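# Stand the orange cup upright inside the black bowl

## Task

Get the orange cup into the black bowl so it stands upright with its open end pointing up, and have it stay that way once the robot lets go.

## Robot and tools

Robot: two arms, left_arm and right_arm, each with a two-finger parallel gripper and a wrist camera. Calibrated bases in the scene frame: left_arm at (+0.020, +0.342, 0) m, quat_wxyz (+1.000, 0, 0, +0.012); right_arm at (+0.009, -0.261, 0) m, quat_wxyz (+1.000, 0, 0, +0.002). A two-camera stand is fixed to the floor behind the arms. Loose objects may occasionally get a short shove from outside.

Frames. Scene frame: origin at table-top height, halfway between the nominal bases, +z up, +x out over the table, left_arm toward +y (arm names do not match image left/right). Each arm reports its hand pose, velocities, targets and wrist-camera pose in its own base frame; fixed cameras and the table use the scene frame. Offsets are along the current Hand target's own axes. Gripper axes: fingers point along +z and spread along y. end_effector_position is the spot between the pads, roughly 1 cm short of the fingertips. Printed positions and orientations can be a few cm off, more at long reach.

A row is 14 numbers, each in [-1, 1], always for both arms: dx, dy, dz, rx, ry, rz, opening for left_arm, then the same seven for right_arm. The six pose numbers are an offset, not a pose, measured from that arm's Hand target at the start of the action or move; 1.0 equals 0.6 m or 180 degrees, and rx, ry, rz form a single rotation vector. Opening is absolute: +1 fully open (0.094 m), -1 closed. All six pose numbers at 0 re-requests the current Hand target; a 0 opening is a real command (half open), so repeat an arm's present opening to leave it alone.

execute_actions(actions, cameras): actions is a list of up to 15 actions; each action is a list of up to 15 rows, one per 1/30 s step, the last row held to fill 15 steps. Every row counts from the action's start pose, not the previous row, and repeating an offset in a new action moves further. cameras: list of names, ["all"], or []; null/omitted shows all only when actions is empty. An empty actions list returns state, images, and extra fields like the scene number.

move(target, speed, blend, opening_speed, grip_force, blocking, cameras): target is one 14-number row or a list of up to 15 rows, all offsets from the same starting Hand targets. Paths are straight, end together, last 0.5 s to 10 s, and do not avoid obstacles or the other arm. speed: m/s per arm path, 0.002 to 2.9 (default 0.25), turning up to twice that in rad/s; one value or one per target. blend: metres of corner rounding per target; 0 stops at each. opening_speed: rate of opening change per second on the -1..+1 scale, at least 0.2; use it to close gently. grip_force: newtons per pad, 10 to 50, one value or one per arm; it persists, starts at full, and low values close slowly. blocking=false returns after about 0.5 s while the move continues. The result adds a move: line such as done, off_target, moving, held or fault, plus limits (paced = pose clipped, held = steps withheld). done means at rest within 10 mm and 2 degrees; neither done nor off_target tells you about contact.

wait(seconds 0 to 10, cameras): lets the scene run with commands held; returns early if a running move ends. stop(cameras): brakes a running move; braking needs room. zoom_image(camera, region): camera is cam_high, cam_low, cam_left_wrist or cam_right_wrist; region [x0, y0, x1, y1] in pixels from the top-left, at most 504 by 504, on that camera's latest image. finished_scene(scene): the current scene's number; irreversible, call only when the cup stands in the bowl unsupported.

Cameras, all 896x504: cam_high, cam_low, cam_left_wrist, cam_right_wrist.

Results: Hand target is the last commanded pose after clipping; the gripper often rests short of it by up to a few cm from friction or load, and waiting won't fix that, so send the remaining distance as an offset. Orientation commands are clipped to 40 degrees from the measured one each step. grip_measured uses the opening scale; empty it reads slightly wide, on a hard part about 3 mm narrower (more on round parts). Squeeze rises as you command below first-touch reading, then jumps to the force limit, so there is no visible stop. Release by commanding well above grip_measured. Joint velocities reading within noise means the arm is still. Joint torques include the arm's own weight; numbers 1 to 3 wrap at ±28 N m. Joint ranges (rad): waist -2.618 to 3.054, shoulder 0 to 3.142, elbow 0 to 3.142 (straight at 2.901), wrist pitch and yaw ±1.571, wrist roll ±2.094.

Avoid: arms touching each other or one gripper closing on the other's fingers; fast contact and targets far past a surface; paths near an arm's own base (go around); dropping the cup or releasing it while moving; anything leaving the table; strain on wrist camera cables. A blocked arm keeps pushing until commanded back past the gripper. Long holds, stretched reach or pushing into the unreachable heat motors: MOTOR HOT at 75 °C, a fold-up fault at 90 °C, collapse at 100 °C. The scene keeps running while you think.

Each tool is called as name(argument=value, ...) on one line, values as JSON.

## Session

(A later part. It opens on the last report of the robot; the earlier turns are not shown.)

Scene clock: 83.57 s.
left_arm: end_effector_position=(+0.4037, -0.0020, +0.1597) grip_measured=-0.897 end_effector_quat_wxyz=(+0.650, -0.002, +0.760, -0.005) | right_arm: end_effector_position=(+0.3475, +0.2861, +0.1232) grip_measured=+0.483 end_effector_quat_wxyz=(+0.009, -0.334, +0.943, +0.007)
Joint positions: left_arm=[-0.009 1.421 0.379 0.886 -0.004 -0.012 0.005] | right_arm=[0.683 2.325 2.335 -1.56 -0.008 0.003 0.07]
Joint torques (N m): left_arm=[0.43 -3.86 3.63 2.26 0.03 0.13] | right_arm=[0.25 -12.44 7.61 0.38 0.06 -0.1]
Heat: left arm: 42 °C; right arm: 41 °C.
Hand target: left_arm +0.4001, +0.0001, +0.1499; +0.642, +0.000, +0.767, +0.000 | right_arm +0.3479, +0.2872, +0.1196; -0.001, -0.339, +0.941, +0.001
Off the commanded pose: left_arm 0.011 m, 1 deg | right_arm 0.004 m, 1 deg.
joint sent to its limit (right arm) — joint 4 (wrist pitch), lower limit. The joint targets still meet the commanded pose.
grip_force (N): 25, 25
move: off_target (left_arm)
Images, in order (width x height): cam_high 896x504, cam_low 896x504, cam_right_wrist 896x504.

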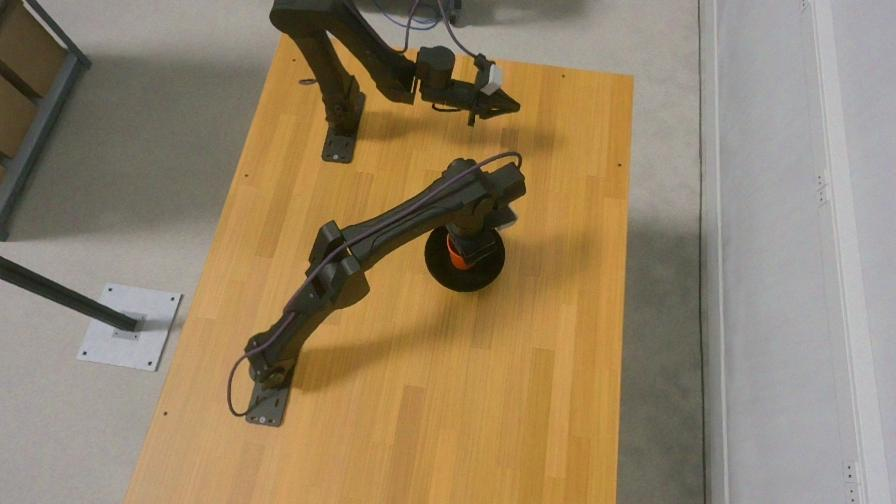

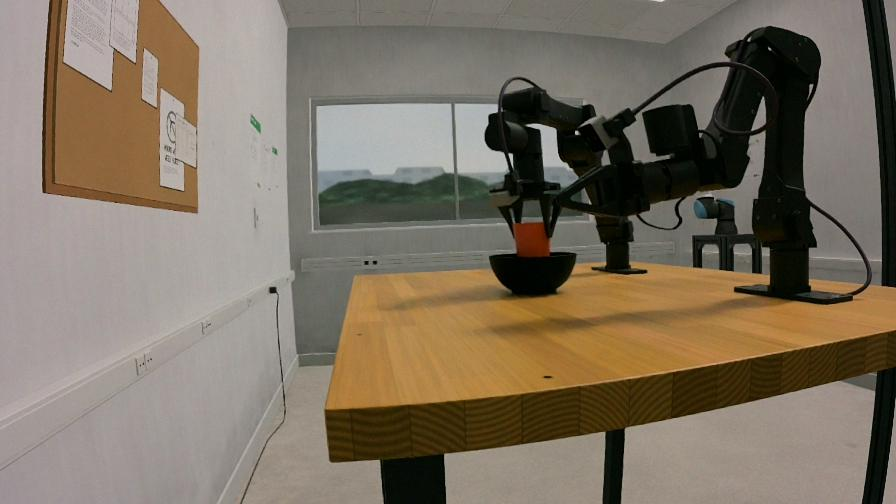

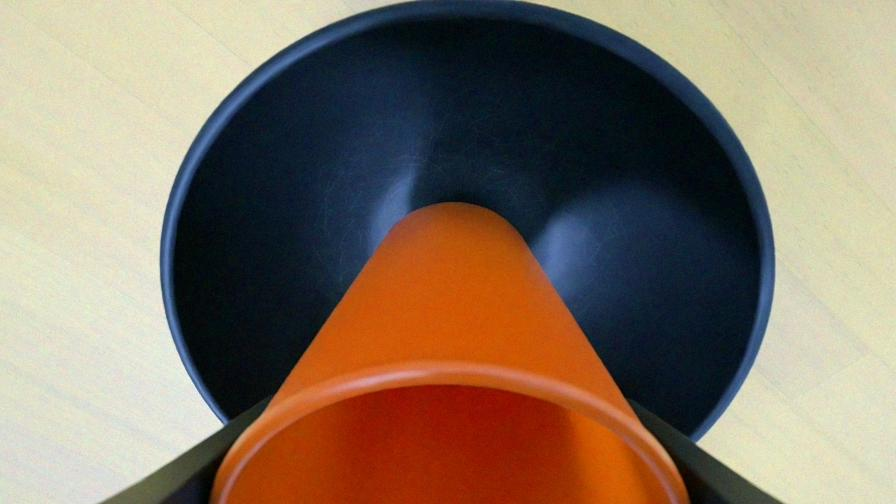

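move(target=[0,0,0,0,0,0,-0.9, 0,-0.0067,0.0267,0,0,0,0.3], speed=0.06, cameras=["cam_low","cam_right_wrist"])

zoom_image(camera="cam_low", region=[450, 170, 630, 310])

Scene clock: 84.67 s.
left_arm: end_effector_position=(+0.4037, -0.0020, +0.1597) grip_measured=-0.897 end_effector_quat_wxyz=(+0.650, -0.002, +0.760, -0.005) | right_arm: end_effector_position=(+0.3480, +0.2865, +0.1125) grip_measured=+0.483 end_effector_quat_wxyz=(+0.005, -0.338, +0.941, +0.006)
Joint positions: left_arm=[-0.009 1.421 0.379 0.886 -0.004 -0.012 0.005] | right_arm=[0.683 2.325 2.291 -1.524 -0.008 -0.006 0.07]
Joint torques (N m): left_arm=[0.43 -3.9 3.6 2.28 0.02 0.13] | right_arm=[-0.46 -13.05 5.03 0.57 0.05 -0.1]
Heat: left arm: 42 °C; right arm: 41 °C.
Hand target: left_arm +0.4001, +0.0001, +0.1499; +0.642, +0.000, +0.767, +0.000 | right_arm +0.3504, +0.2841, +0.1035; -0.001, -0.339, +0.941, +0.000
Off the commanded pose: left_arm 0.011 m, 1 deg | right_arm 0.010 m, 1 deg.
grip_force (N): 25, 25
move: off_target (left_arm)
Images, in order (width x height): cam_low 896x504, cam_right_wrist 896x504.

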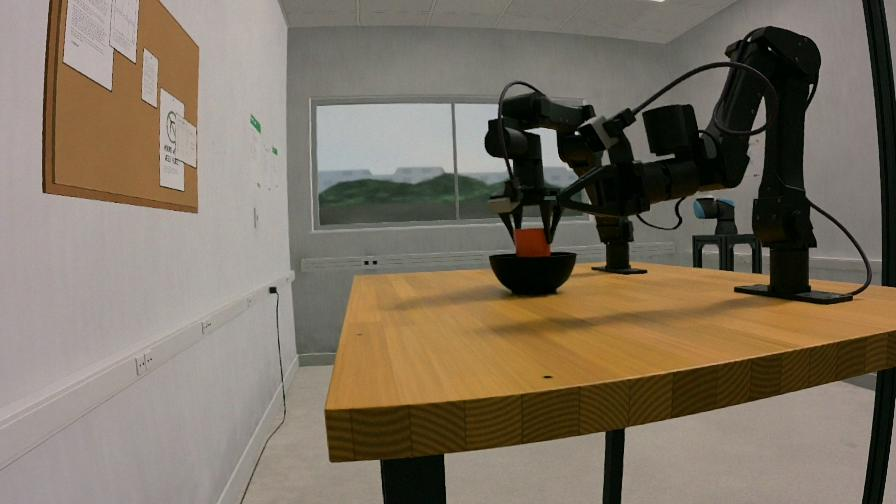

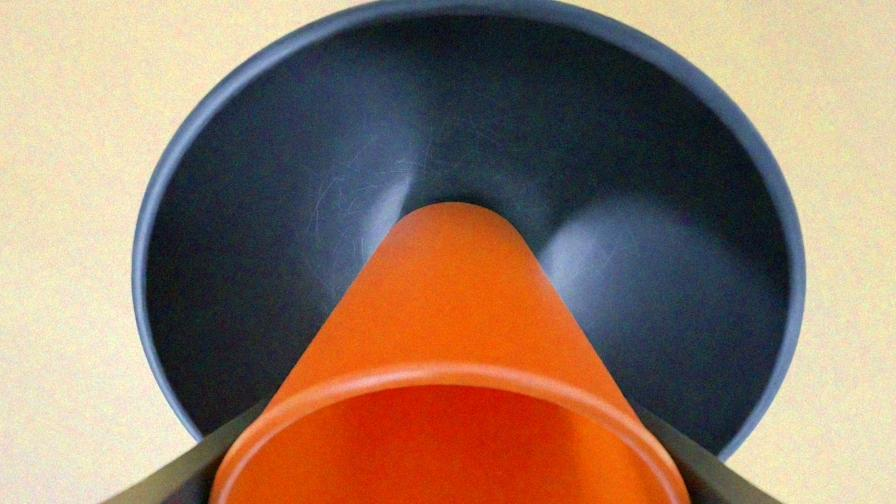

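Scaled by 2.800 from the camera's 896x504 image, which has a finer 1280x720 frame.

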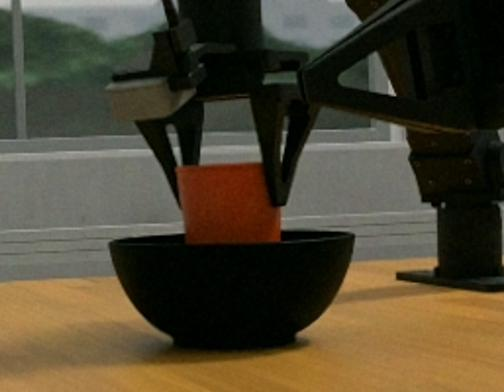

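move(target=[0,0,0,0,0,0,-0.9, 0,0,0.0208,0,0,0,0.3], speed=0.05, cameras=["cam_low","cam_right_wrist"])

zoom_image(camera="cam_low", region=[450, 170, 630, 310])

Scene clock: 85.50 s.
left_arm: end_effector_position=(+0.4037, -0.0020, +0.1597) grip_measured=-0.897 end_effector_quat_wxyz=(+0.650, -0.002, +0.760, -0.005) | right_arm: end_effector_position=(+0.3464, +0.2852, +0.0972) grip_measured=+0.483 end_effector_quat_wxyz=(-0.004, -0.338, +0.941, +0.003)
Joint positions: left_arm=[-0.009 1.421 0.379 0.886 -0.004 -0.012 0.005] | right_arm=[0.683 2.325 2.23 -1.482 -0.008 -0.006 0.07]
Joint torques (N m): left_arm=[0.43 -3.84 3.62 2.27 0.02 0.12] | right_arm=[-0.46 -13.97 4.51 0.7 0.05 -0.11]
Heat: left arm: 42 °C; right arm: 41 °C.
Hand target: left_arm +0.4001, +0.0001, +0.1499; +0.642, +0.000, +0.767, +0.000 | right_arm +0.3504, +0.2842, +0.0911; -0.001, -0.339, +0.941, +0.001
Off the commanded pose: left_arm 0.011 m, 1 deg | right_arm 0.007 m, 0 deg.
grip_force (N): 25, 25
move: off_target (left_arm)
Images, in order (width x height): cam_low 896x504, cam_right_wrist 896x504.

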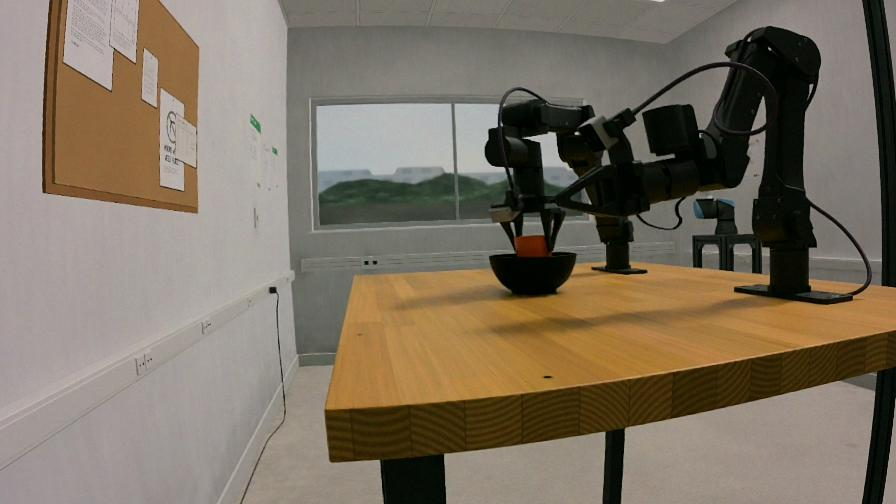

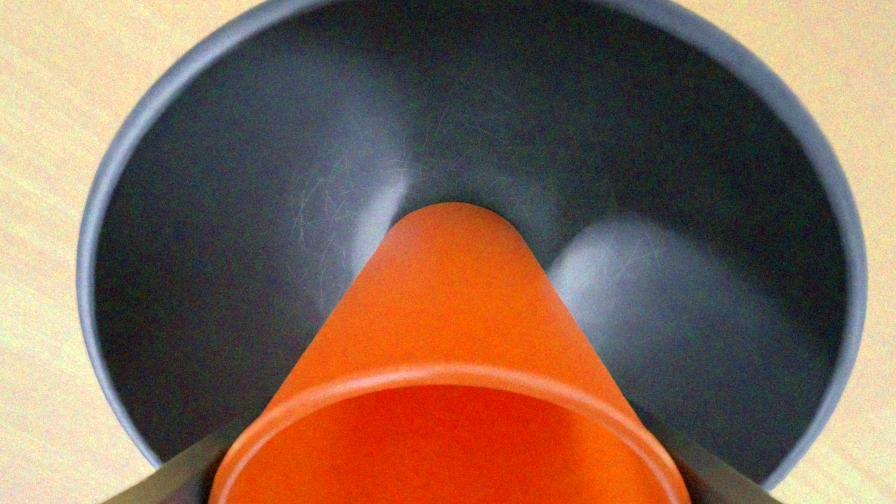

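Scaled by 2.800 from the camera's 896x504 image, which has a finer 1280x720 frame.

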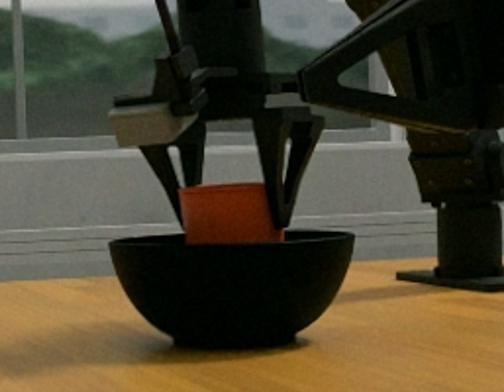

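move(target=[0,0,0,0,0,0,-0.9, 0,0,0.0083,0,0,0,0.3], speed=0.04, cameras=["cam_low","cam_right_wrist"])

zoom_image(camera="cam_low", region=[450, 170, 630, 310])

Scene clock: 86.33 s.
left_arm: end_effector_position=(+0.4037, -0.0020, +0.1597) grip_measured=-0.897 end_effector_quat_wxyz=(+0.650, -0.002, +0.760, -0.005) | right_arm: end_effector_position=(+0.3461, +0.2848, +0.0961) grip_measured=+0.483 end_effector_quat_wxyz=(-0.003, -0.338, +0.941, +0.003)
Joint positions: left_arm=[-0.009 1.421 0.379 0.886 -0.004 -0.012 0.005] | right_arm=[0.683 2.318 2.214 -1.47 -0.007 -0.006 0.07]
Joint torques (N m): left_arm=[0.42 -3.85 3.6 2.26 0.03 0.12] | right_arm=[-0.42 -13.63 3.85 0.79 0.06 -0.11]
Heat: left arm: 42 °C; right arm: 41 °C.
Hand target: left_arm +0.4001, +0.0001, +0.1499; +0.642, +0.000, +0.767, +0.000 | right_arm +0.3505, +0.2842, +0.0862; +0.000, -0.339, +0.941, +0.000
Off the commanded pose: left_arm 0.011 m, 1 deg | right_arm 0.011 m, 0 deg.
grip_force (N): 25, 25
move: off_target (left_arm, right_arm)
Images, in order (width x height): cam_low 896x504, cam_right_wrist 896x504.

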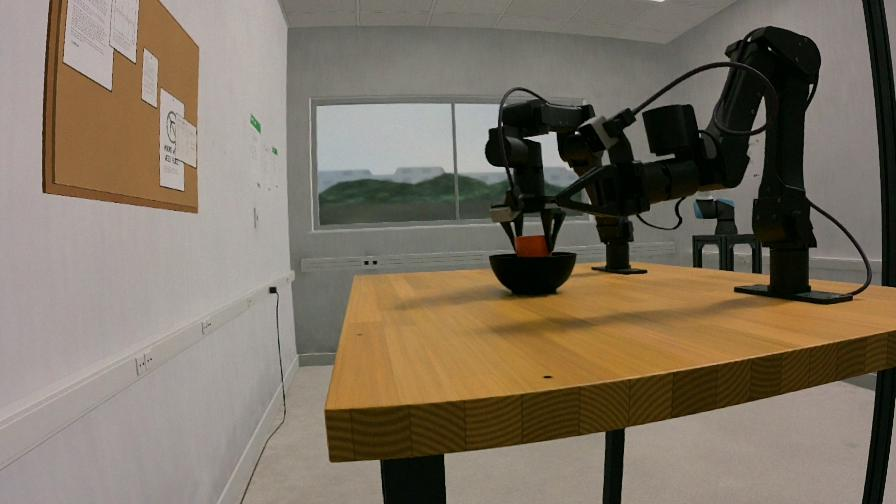

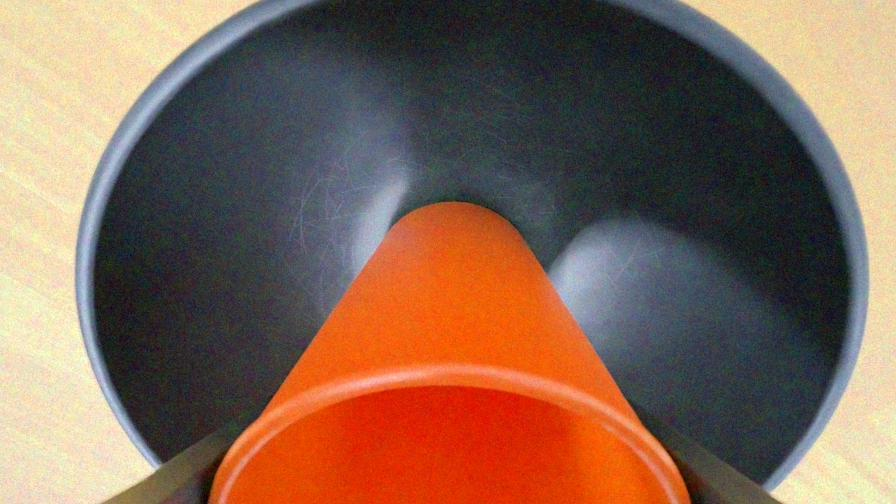

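Scaled by 2.800 from the camera's 896x504 image, which has a finer 1280x720 frame.

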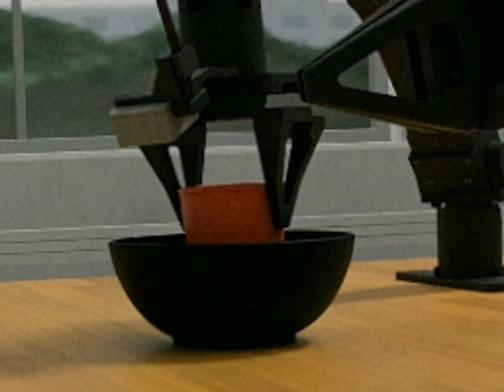

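move(target=[0,0,0,0,0,0,-0.9, 0,0,-0.0083,0,0,0,0.3], speed=0.05, cameras=[])

move(target=[0,0,0,0,0,0,-0.9, 0,0,0,0,0,0,1], cameras=["cam_low","cam_right_wrist"])

Scene clock: 87.17 s.
left_arm: end_effector_position=(+0.4037, -0.0020, +0.1597) grip_measured=-0.897 end_effector_quat_wxyz=(+0.650, -0.002, +0.760, -0.005) | right_arm: end_effector_position=(+0.3460, +0.2848, +0.0960) grip_measured=+0.483 end_effector_quat_wxyz=(-0.003, -0.338, +0.941, +0.003)
Joint positions: left_arm=[-0.009 1.421 0.379 0.886 -0.004 -0.012 0.005] | right_arm=[0.683 2.318 2.214 -1.47 -0.007 -0.006 0.07]
Joint torques (N m): left_arm=[0.42 -3.85 3.63 2.26 0.04 0.14] | right_arm=[-0.47 -13.41 5.67 0.59 0.06 -0.1]
Heat: left arm: 42 °C; right arm: 41 °C.
Hand target: left_arm +0.4001, +0.0001, +0.1499; +0.642, +0.000, +0.767, +0.000 | right_arm +0.3504, +0.2841, +0.0910; -0.001, -0.339, +0.941, +0.000
Off the commanded pose: left_arm 0.011 m, 1 deg | right_arm 0.007 m, 0 deg.
grip_force (N): 25, 25
move: off_target (left_arm)
No camera images: "cameras" was empty.

Scene clock: 87.67 s.
left_arm: end_effector_position=(+0.4037, -0.0020, +0.1597) grip_measured=-0.897 end_effector_quat_wxyz=(+0.650, -0.002, +0.760, -0.005) | right_arm: end_effector_position=(+0.3470, +0.2856, +0.0959) grip_measured=+0.999 end_effector_quat_wxyz=(-0.001, -0.338, +0.941, +0.004)
Joint positions: left_arm=[-0.009 1.421 0.379 0.886 -0.004 -0.012 0.005] | right_arm=[0.683 2.318 2.214 -1.465 -0.007 -0.006 0.094]
Joint torques (N m): left_arm=[0.43 -3.88 3.64 2.26 0.02 0.12] | right_arm=[-0.44 -13.46 5.57 0.56 0.05 -0.1]
Heat: left arm: 42 °C; right arm: 41 °C.
Hand target: left_arm +0.4001, +0.0001, +0.1499; +0.642, +0.000, +0.767, +0.000 | right_arm +0.3504, +0.2841, +0.0910; -0.001, -0.339, +0.941, +0.000
Off the commanded pose: left_arm 0.011 m, 1 deg | right_arm 0.006 m, 0 deg.
grip_force (N): 25, 25
move: off_target (left_arm)
Images, in order (width x height): cam_low 896x504, cam_right_wrist 896x504.

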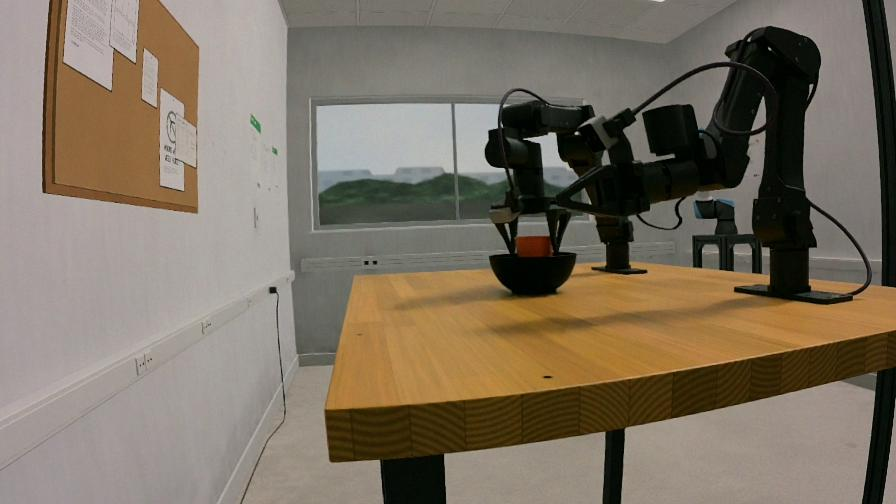

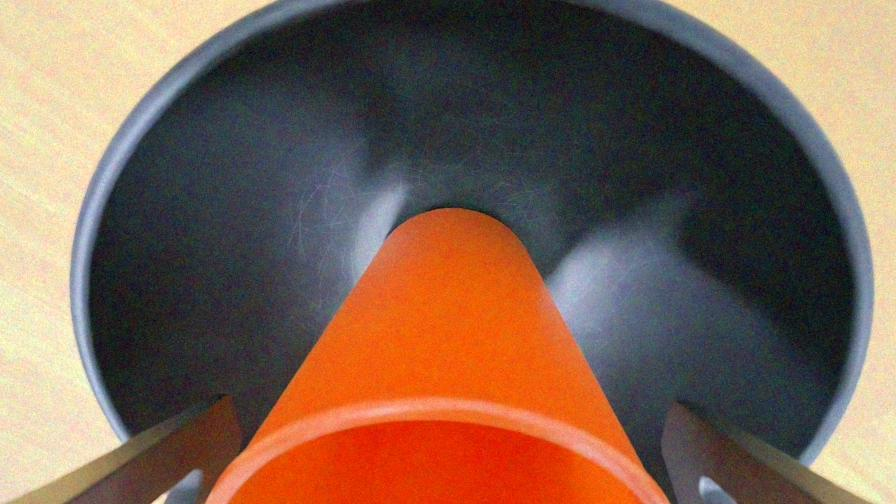

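move(target=[[0,0,0,0,0,0,-0.9, 0,0,-0.0917,0,-0.0556,0,1],[0,0,0,0,0,0,-0.9, 0.1667,0,-0.1833,0,-0.2,0,1]], speed=0.15, blend=[0.02,0], cameras=["all"])

zoom_image(camera="cam_low", region=[450, 170, 630, 310])

Scene clock: 90.67 s.
left_arm: end_effector_position=(+0.4037, -0.0020, +0.1597) grip_measured=-0.897 end_effector_quat_wxyz=(+0.650, -0.002, +0.760, -0.005) | right_arm: end_effector_position=(+0.2747, +0.2230, +0.2021) grip_measured=+0.999 end_effector_quat_wxyz=(+0.288, -0.322, +0.896, +0.103)
Joint positions: left_arm=[-0.009 1.421 0.379 0.886 -0.004 -0.012 0.005] | right_arm=[0.675 1.332 1.214 -0.831 -0.008 -0.012 0.094]
Joint torques (N m): left_arm=[0.39 -3.89 3.62 2.28 0.03 0.13] | right_arm=[-0.75 -6.68 5.5 1.62 -0.11 -0.11]
Heat: left arm: 42 °C; right arm: 41 °C.
Hand target: left_arm +0.4001, +0.0001, +0.1499; +0.642, +0.000, +0.767, +0.000 | right_arm +0.2736, +0.2202, +0.2011; +0.290, -0.323, +0.895, +0.105
Off the commanded pose: left_arm 0.011 m, 1 deg | right_arm 0.003 m, 0 deg.
grip_force (N): 25, 25
move: off_target (left_arm)

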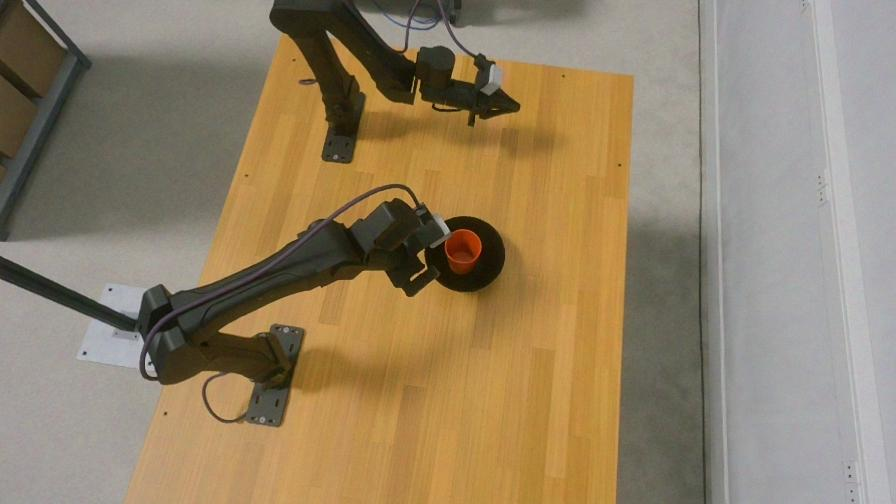

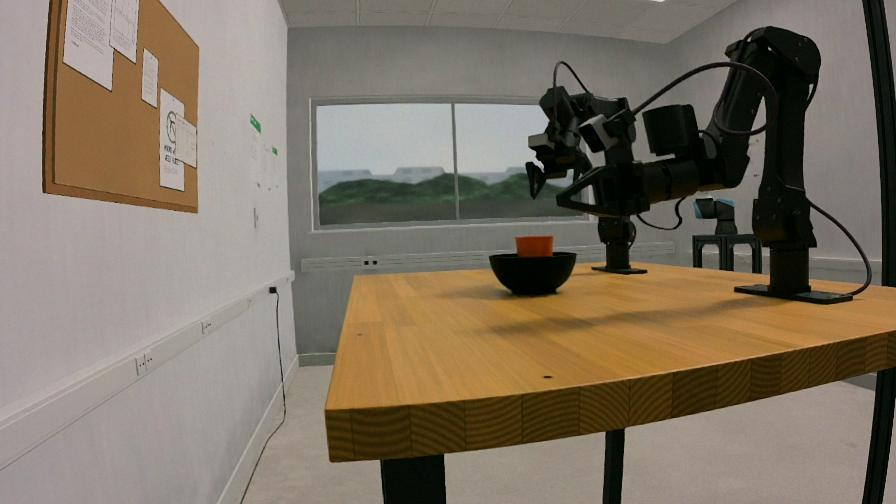

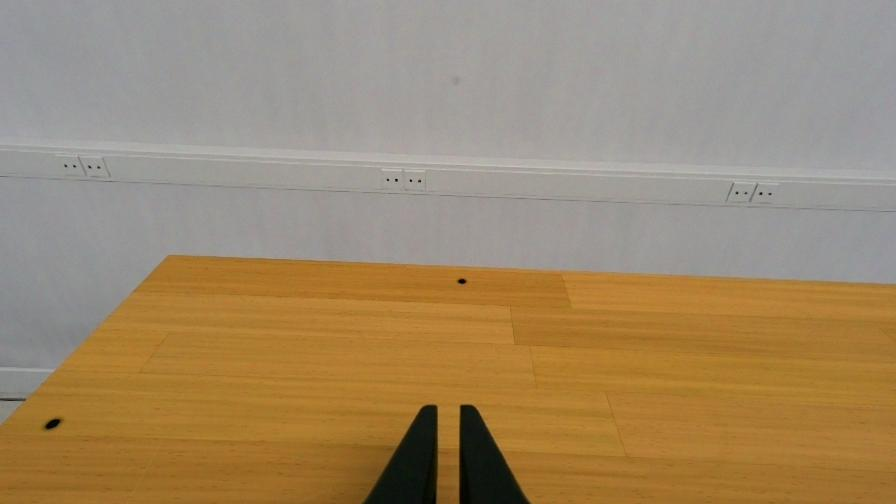

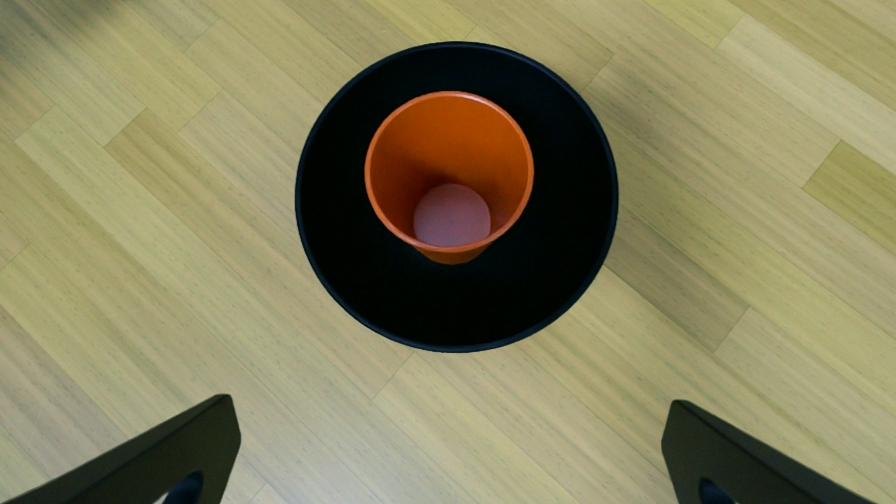

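Scaled by 2.800 from the camera's 896x504 image, which has a finer 1280x720 frame.

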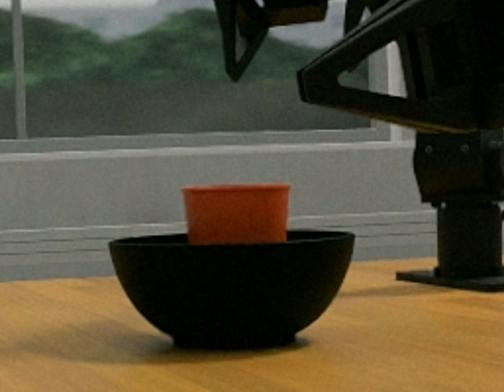

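move(target=[-0.0452,-0.5387,-0.1277,0.1972,0.3151,0.1659,1, 0.2144,-0.2565,-0.1558,0.1297,0,0.1785,1], speed=0.25, grip_force=50, cameras=["all"])

Scene clock: 94.97 s.
left_arm: end_effector_position=(+0.3277, -0.3202, +0.1896) grip_measured=+0.997 end_effector_quat_wxyz=(+0.164, +0.373, +0.911, -0.063) | right_arm: end_effector_position=(+0.2561, +0.0007, +0.2058) grip_measured=+0.999 end_effector_quat_wxyz=(+0.316, +0.002, +0.949, -0.001)
Joint positions: left_arm=[-0.78 1.993 2.014 -1.24 -0.009 -0.001 0.094] | right_arm=[0.002 0.942 1.001 -0.986 0.005 0.005 0.094]
Joint torques (N m): left_arm=[-0.02 -9.32 7.64 0.83 0.09 -0.03] | right_arm=[-0.61 -2.66 5.53 1.39 -0.1 -0.11]
Heat: left arm: 42 °C; right arm: 41 °C.
Hand target: left_arm +0.3294, -0.3233, +0.1898; +0.161, +0.372, +0.912, -0.065 | right_arm +0.2494, +0.0002, +0.2011; +0.308, +0.001, +0.951, +0.000
Off the commanded pose: left_arm 0.003 m, 0 deg | right_arm 0.008 m, 1 deg.
move: done

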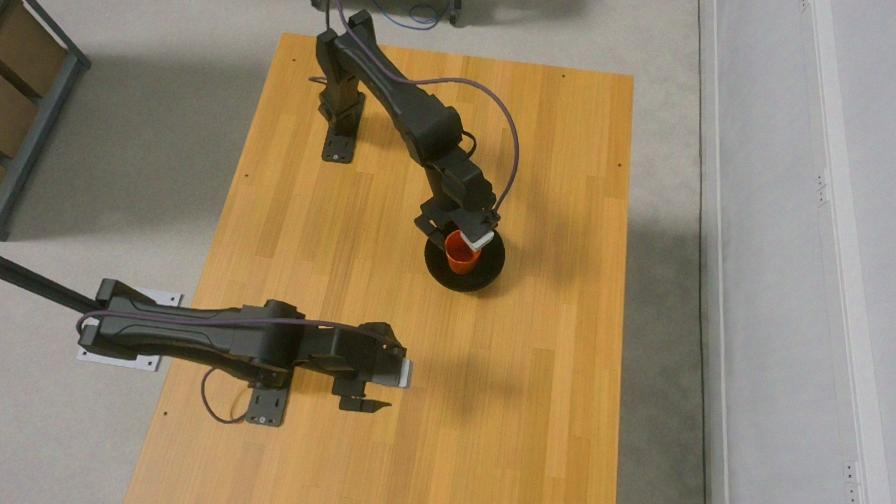

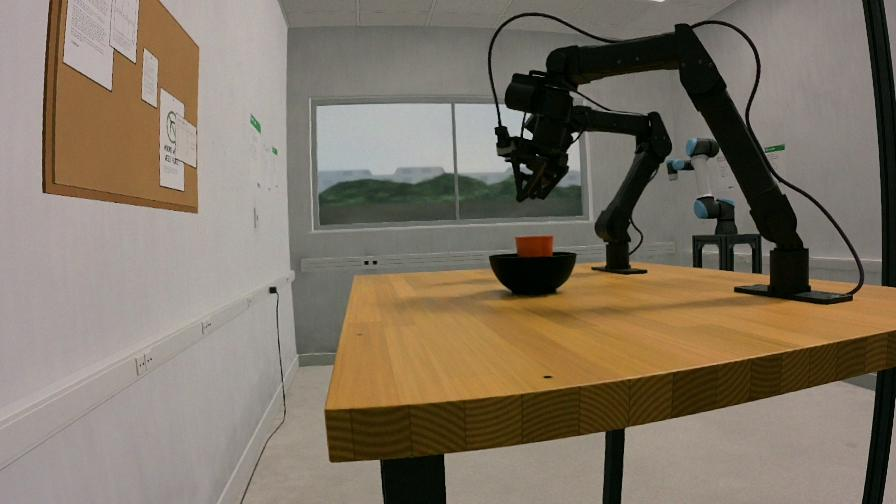

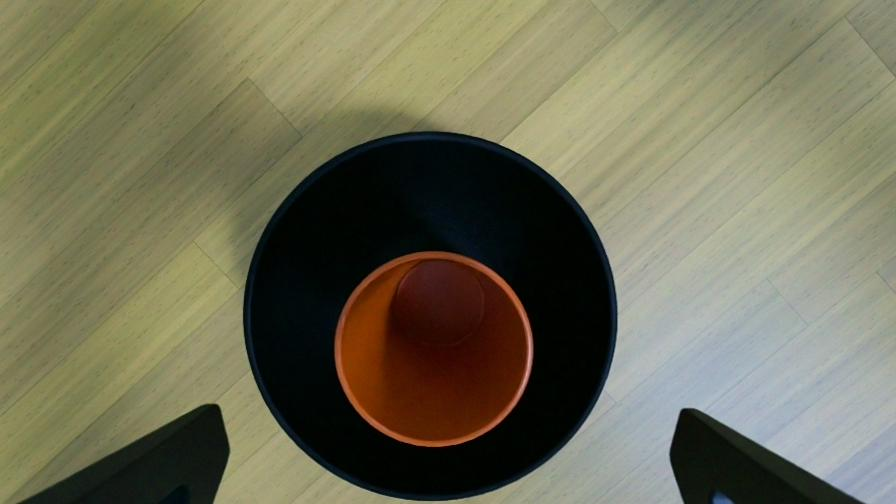

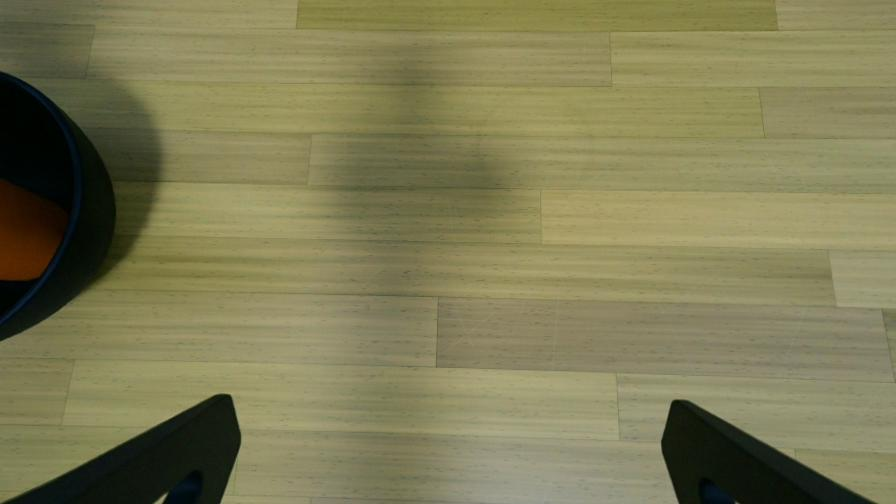

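finished_scene(scene=1)

The scene is finished: the task was done.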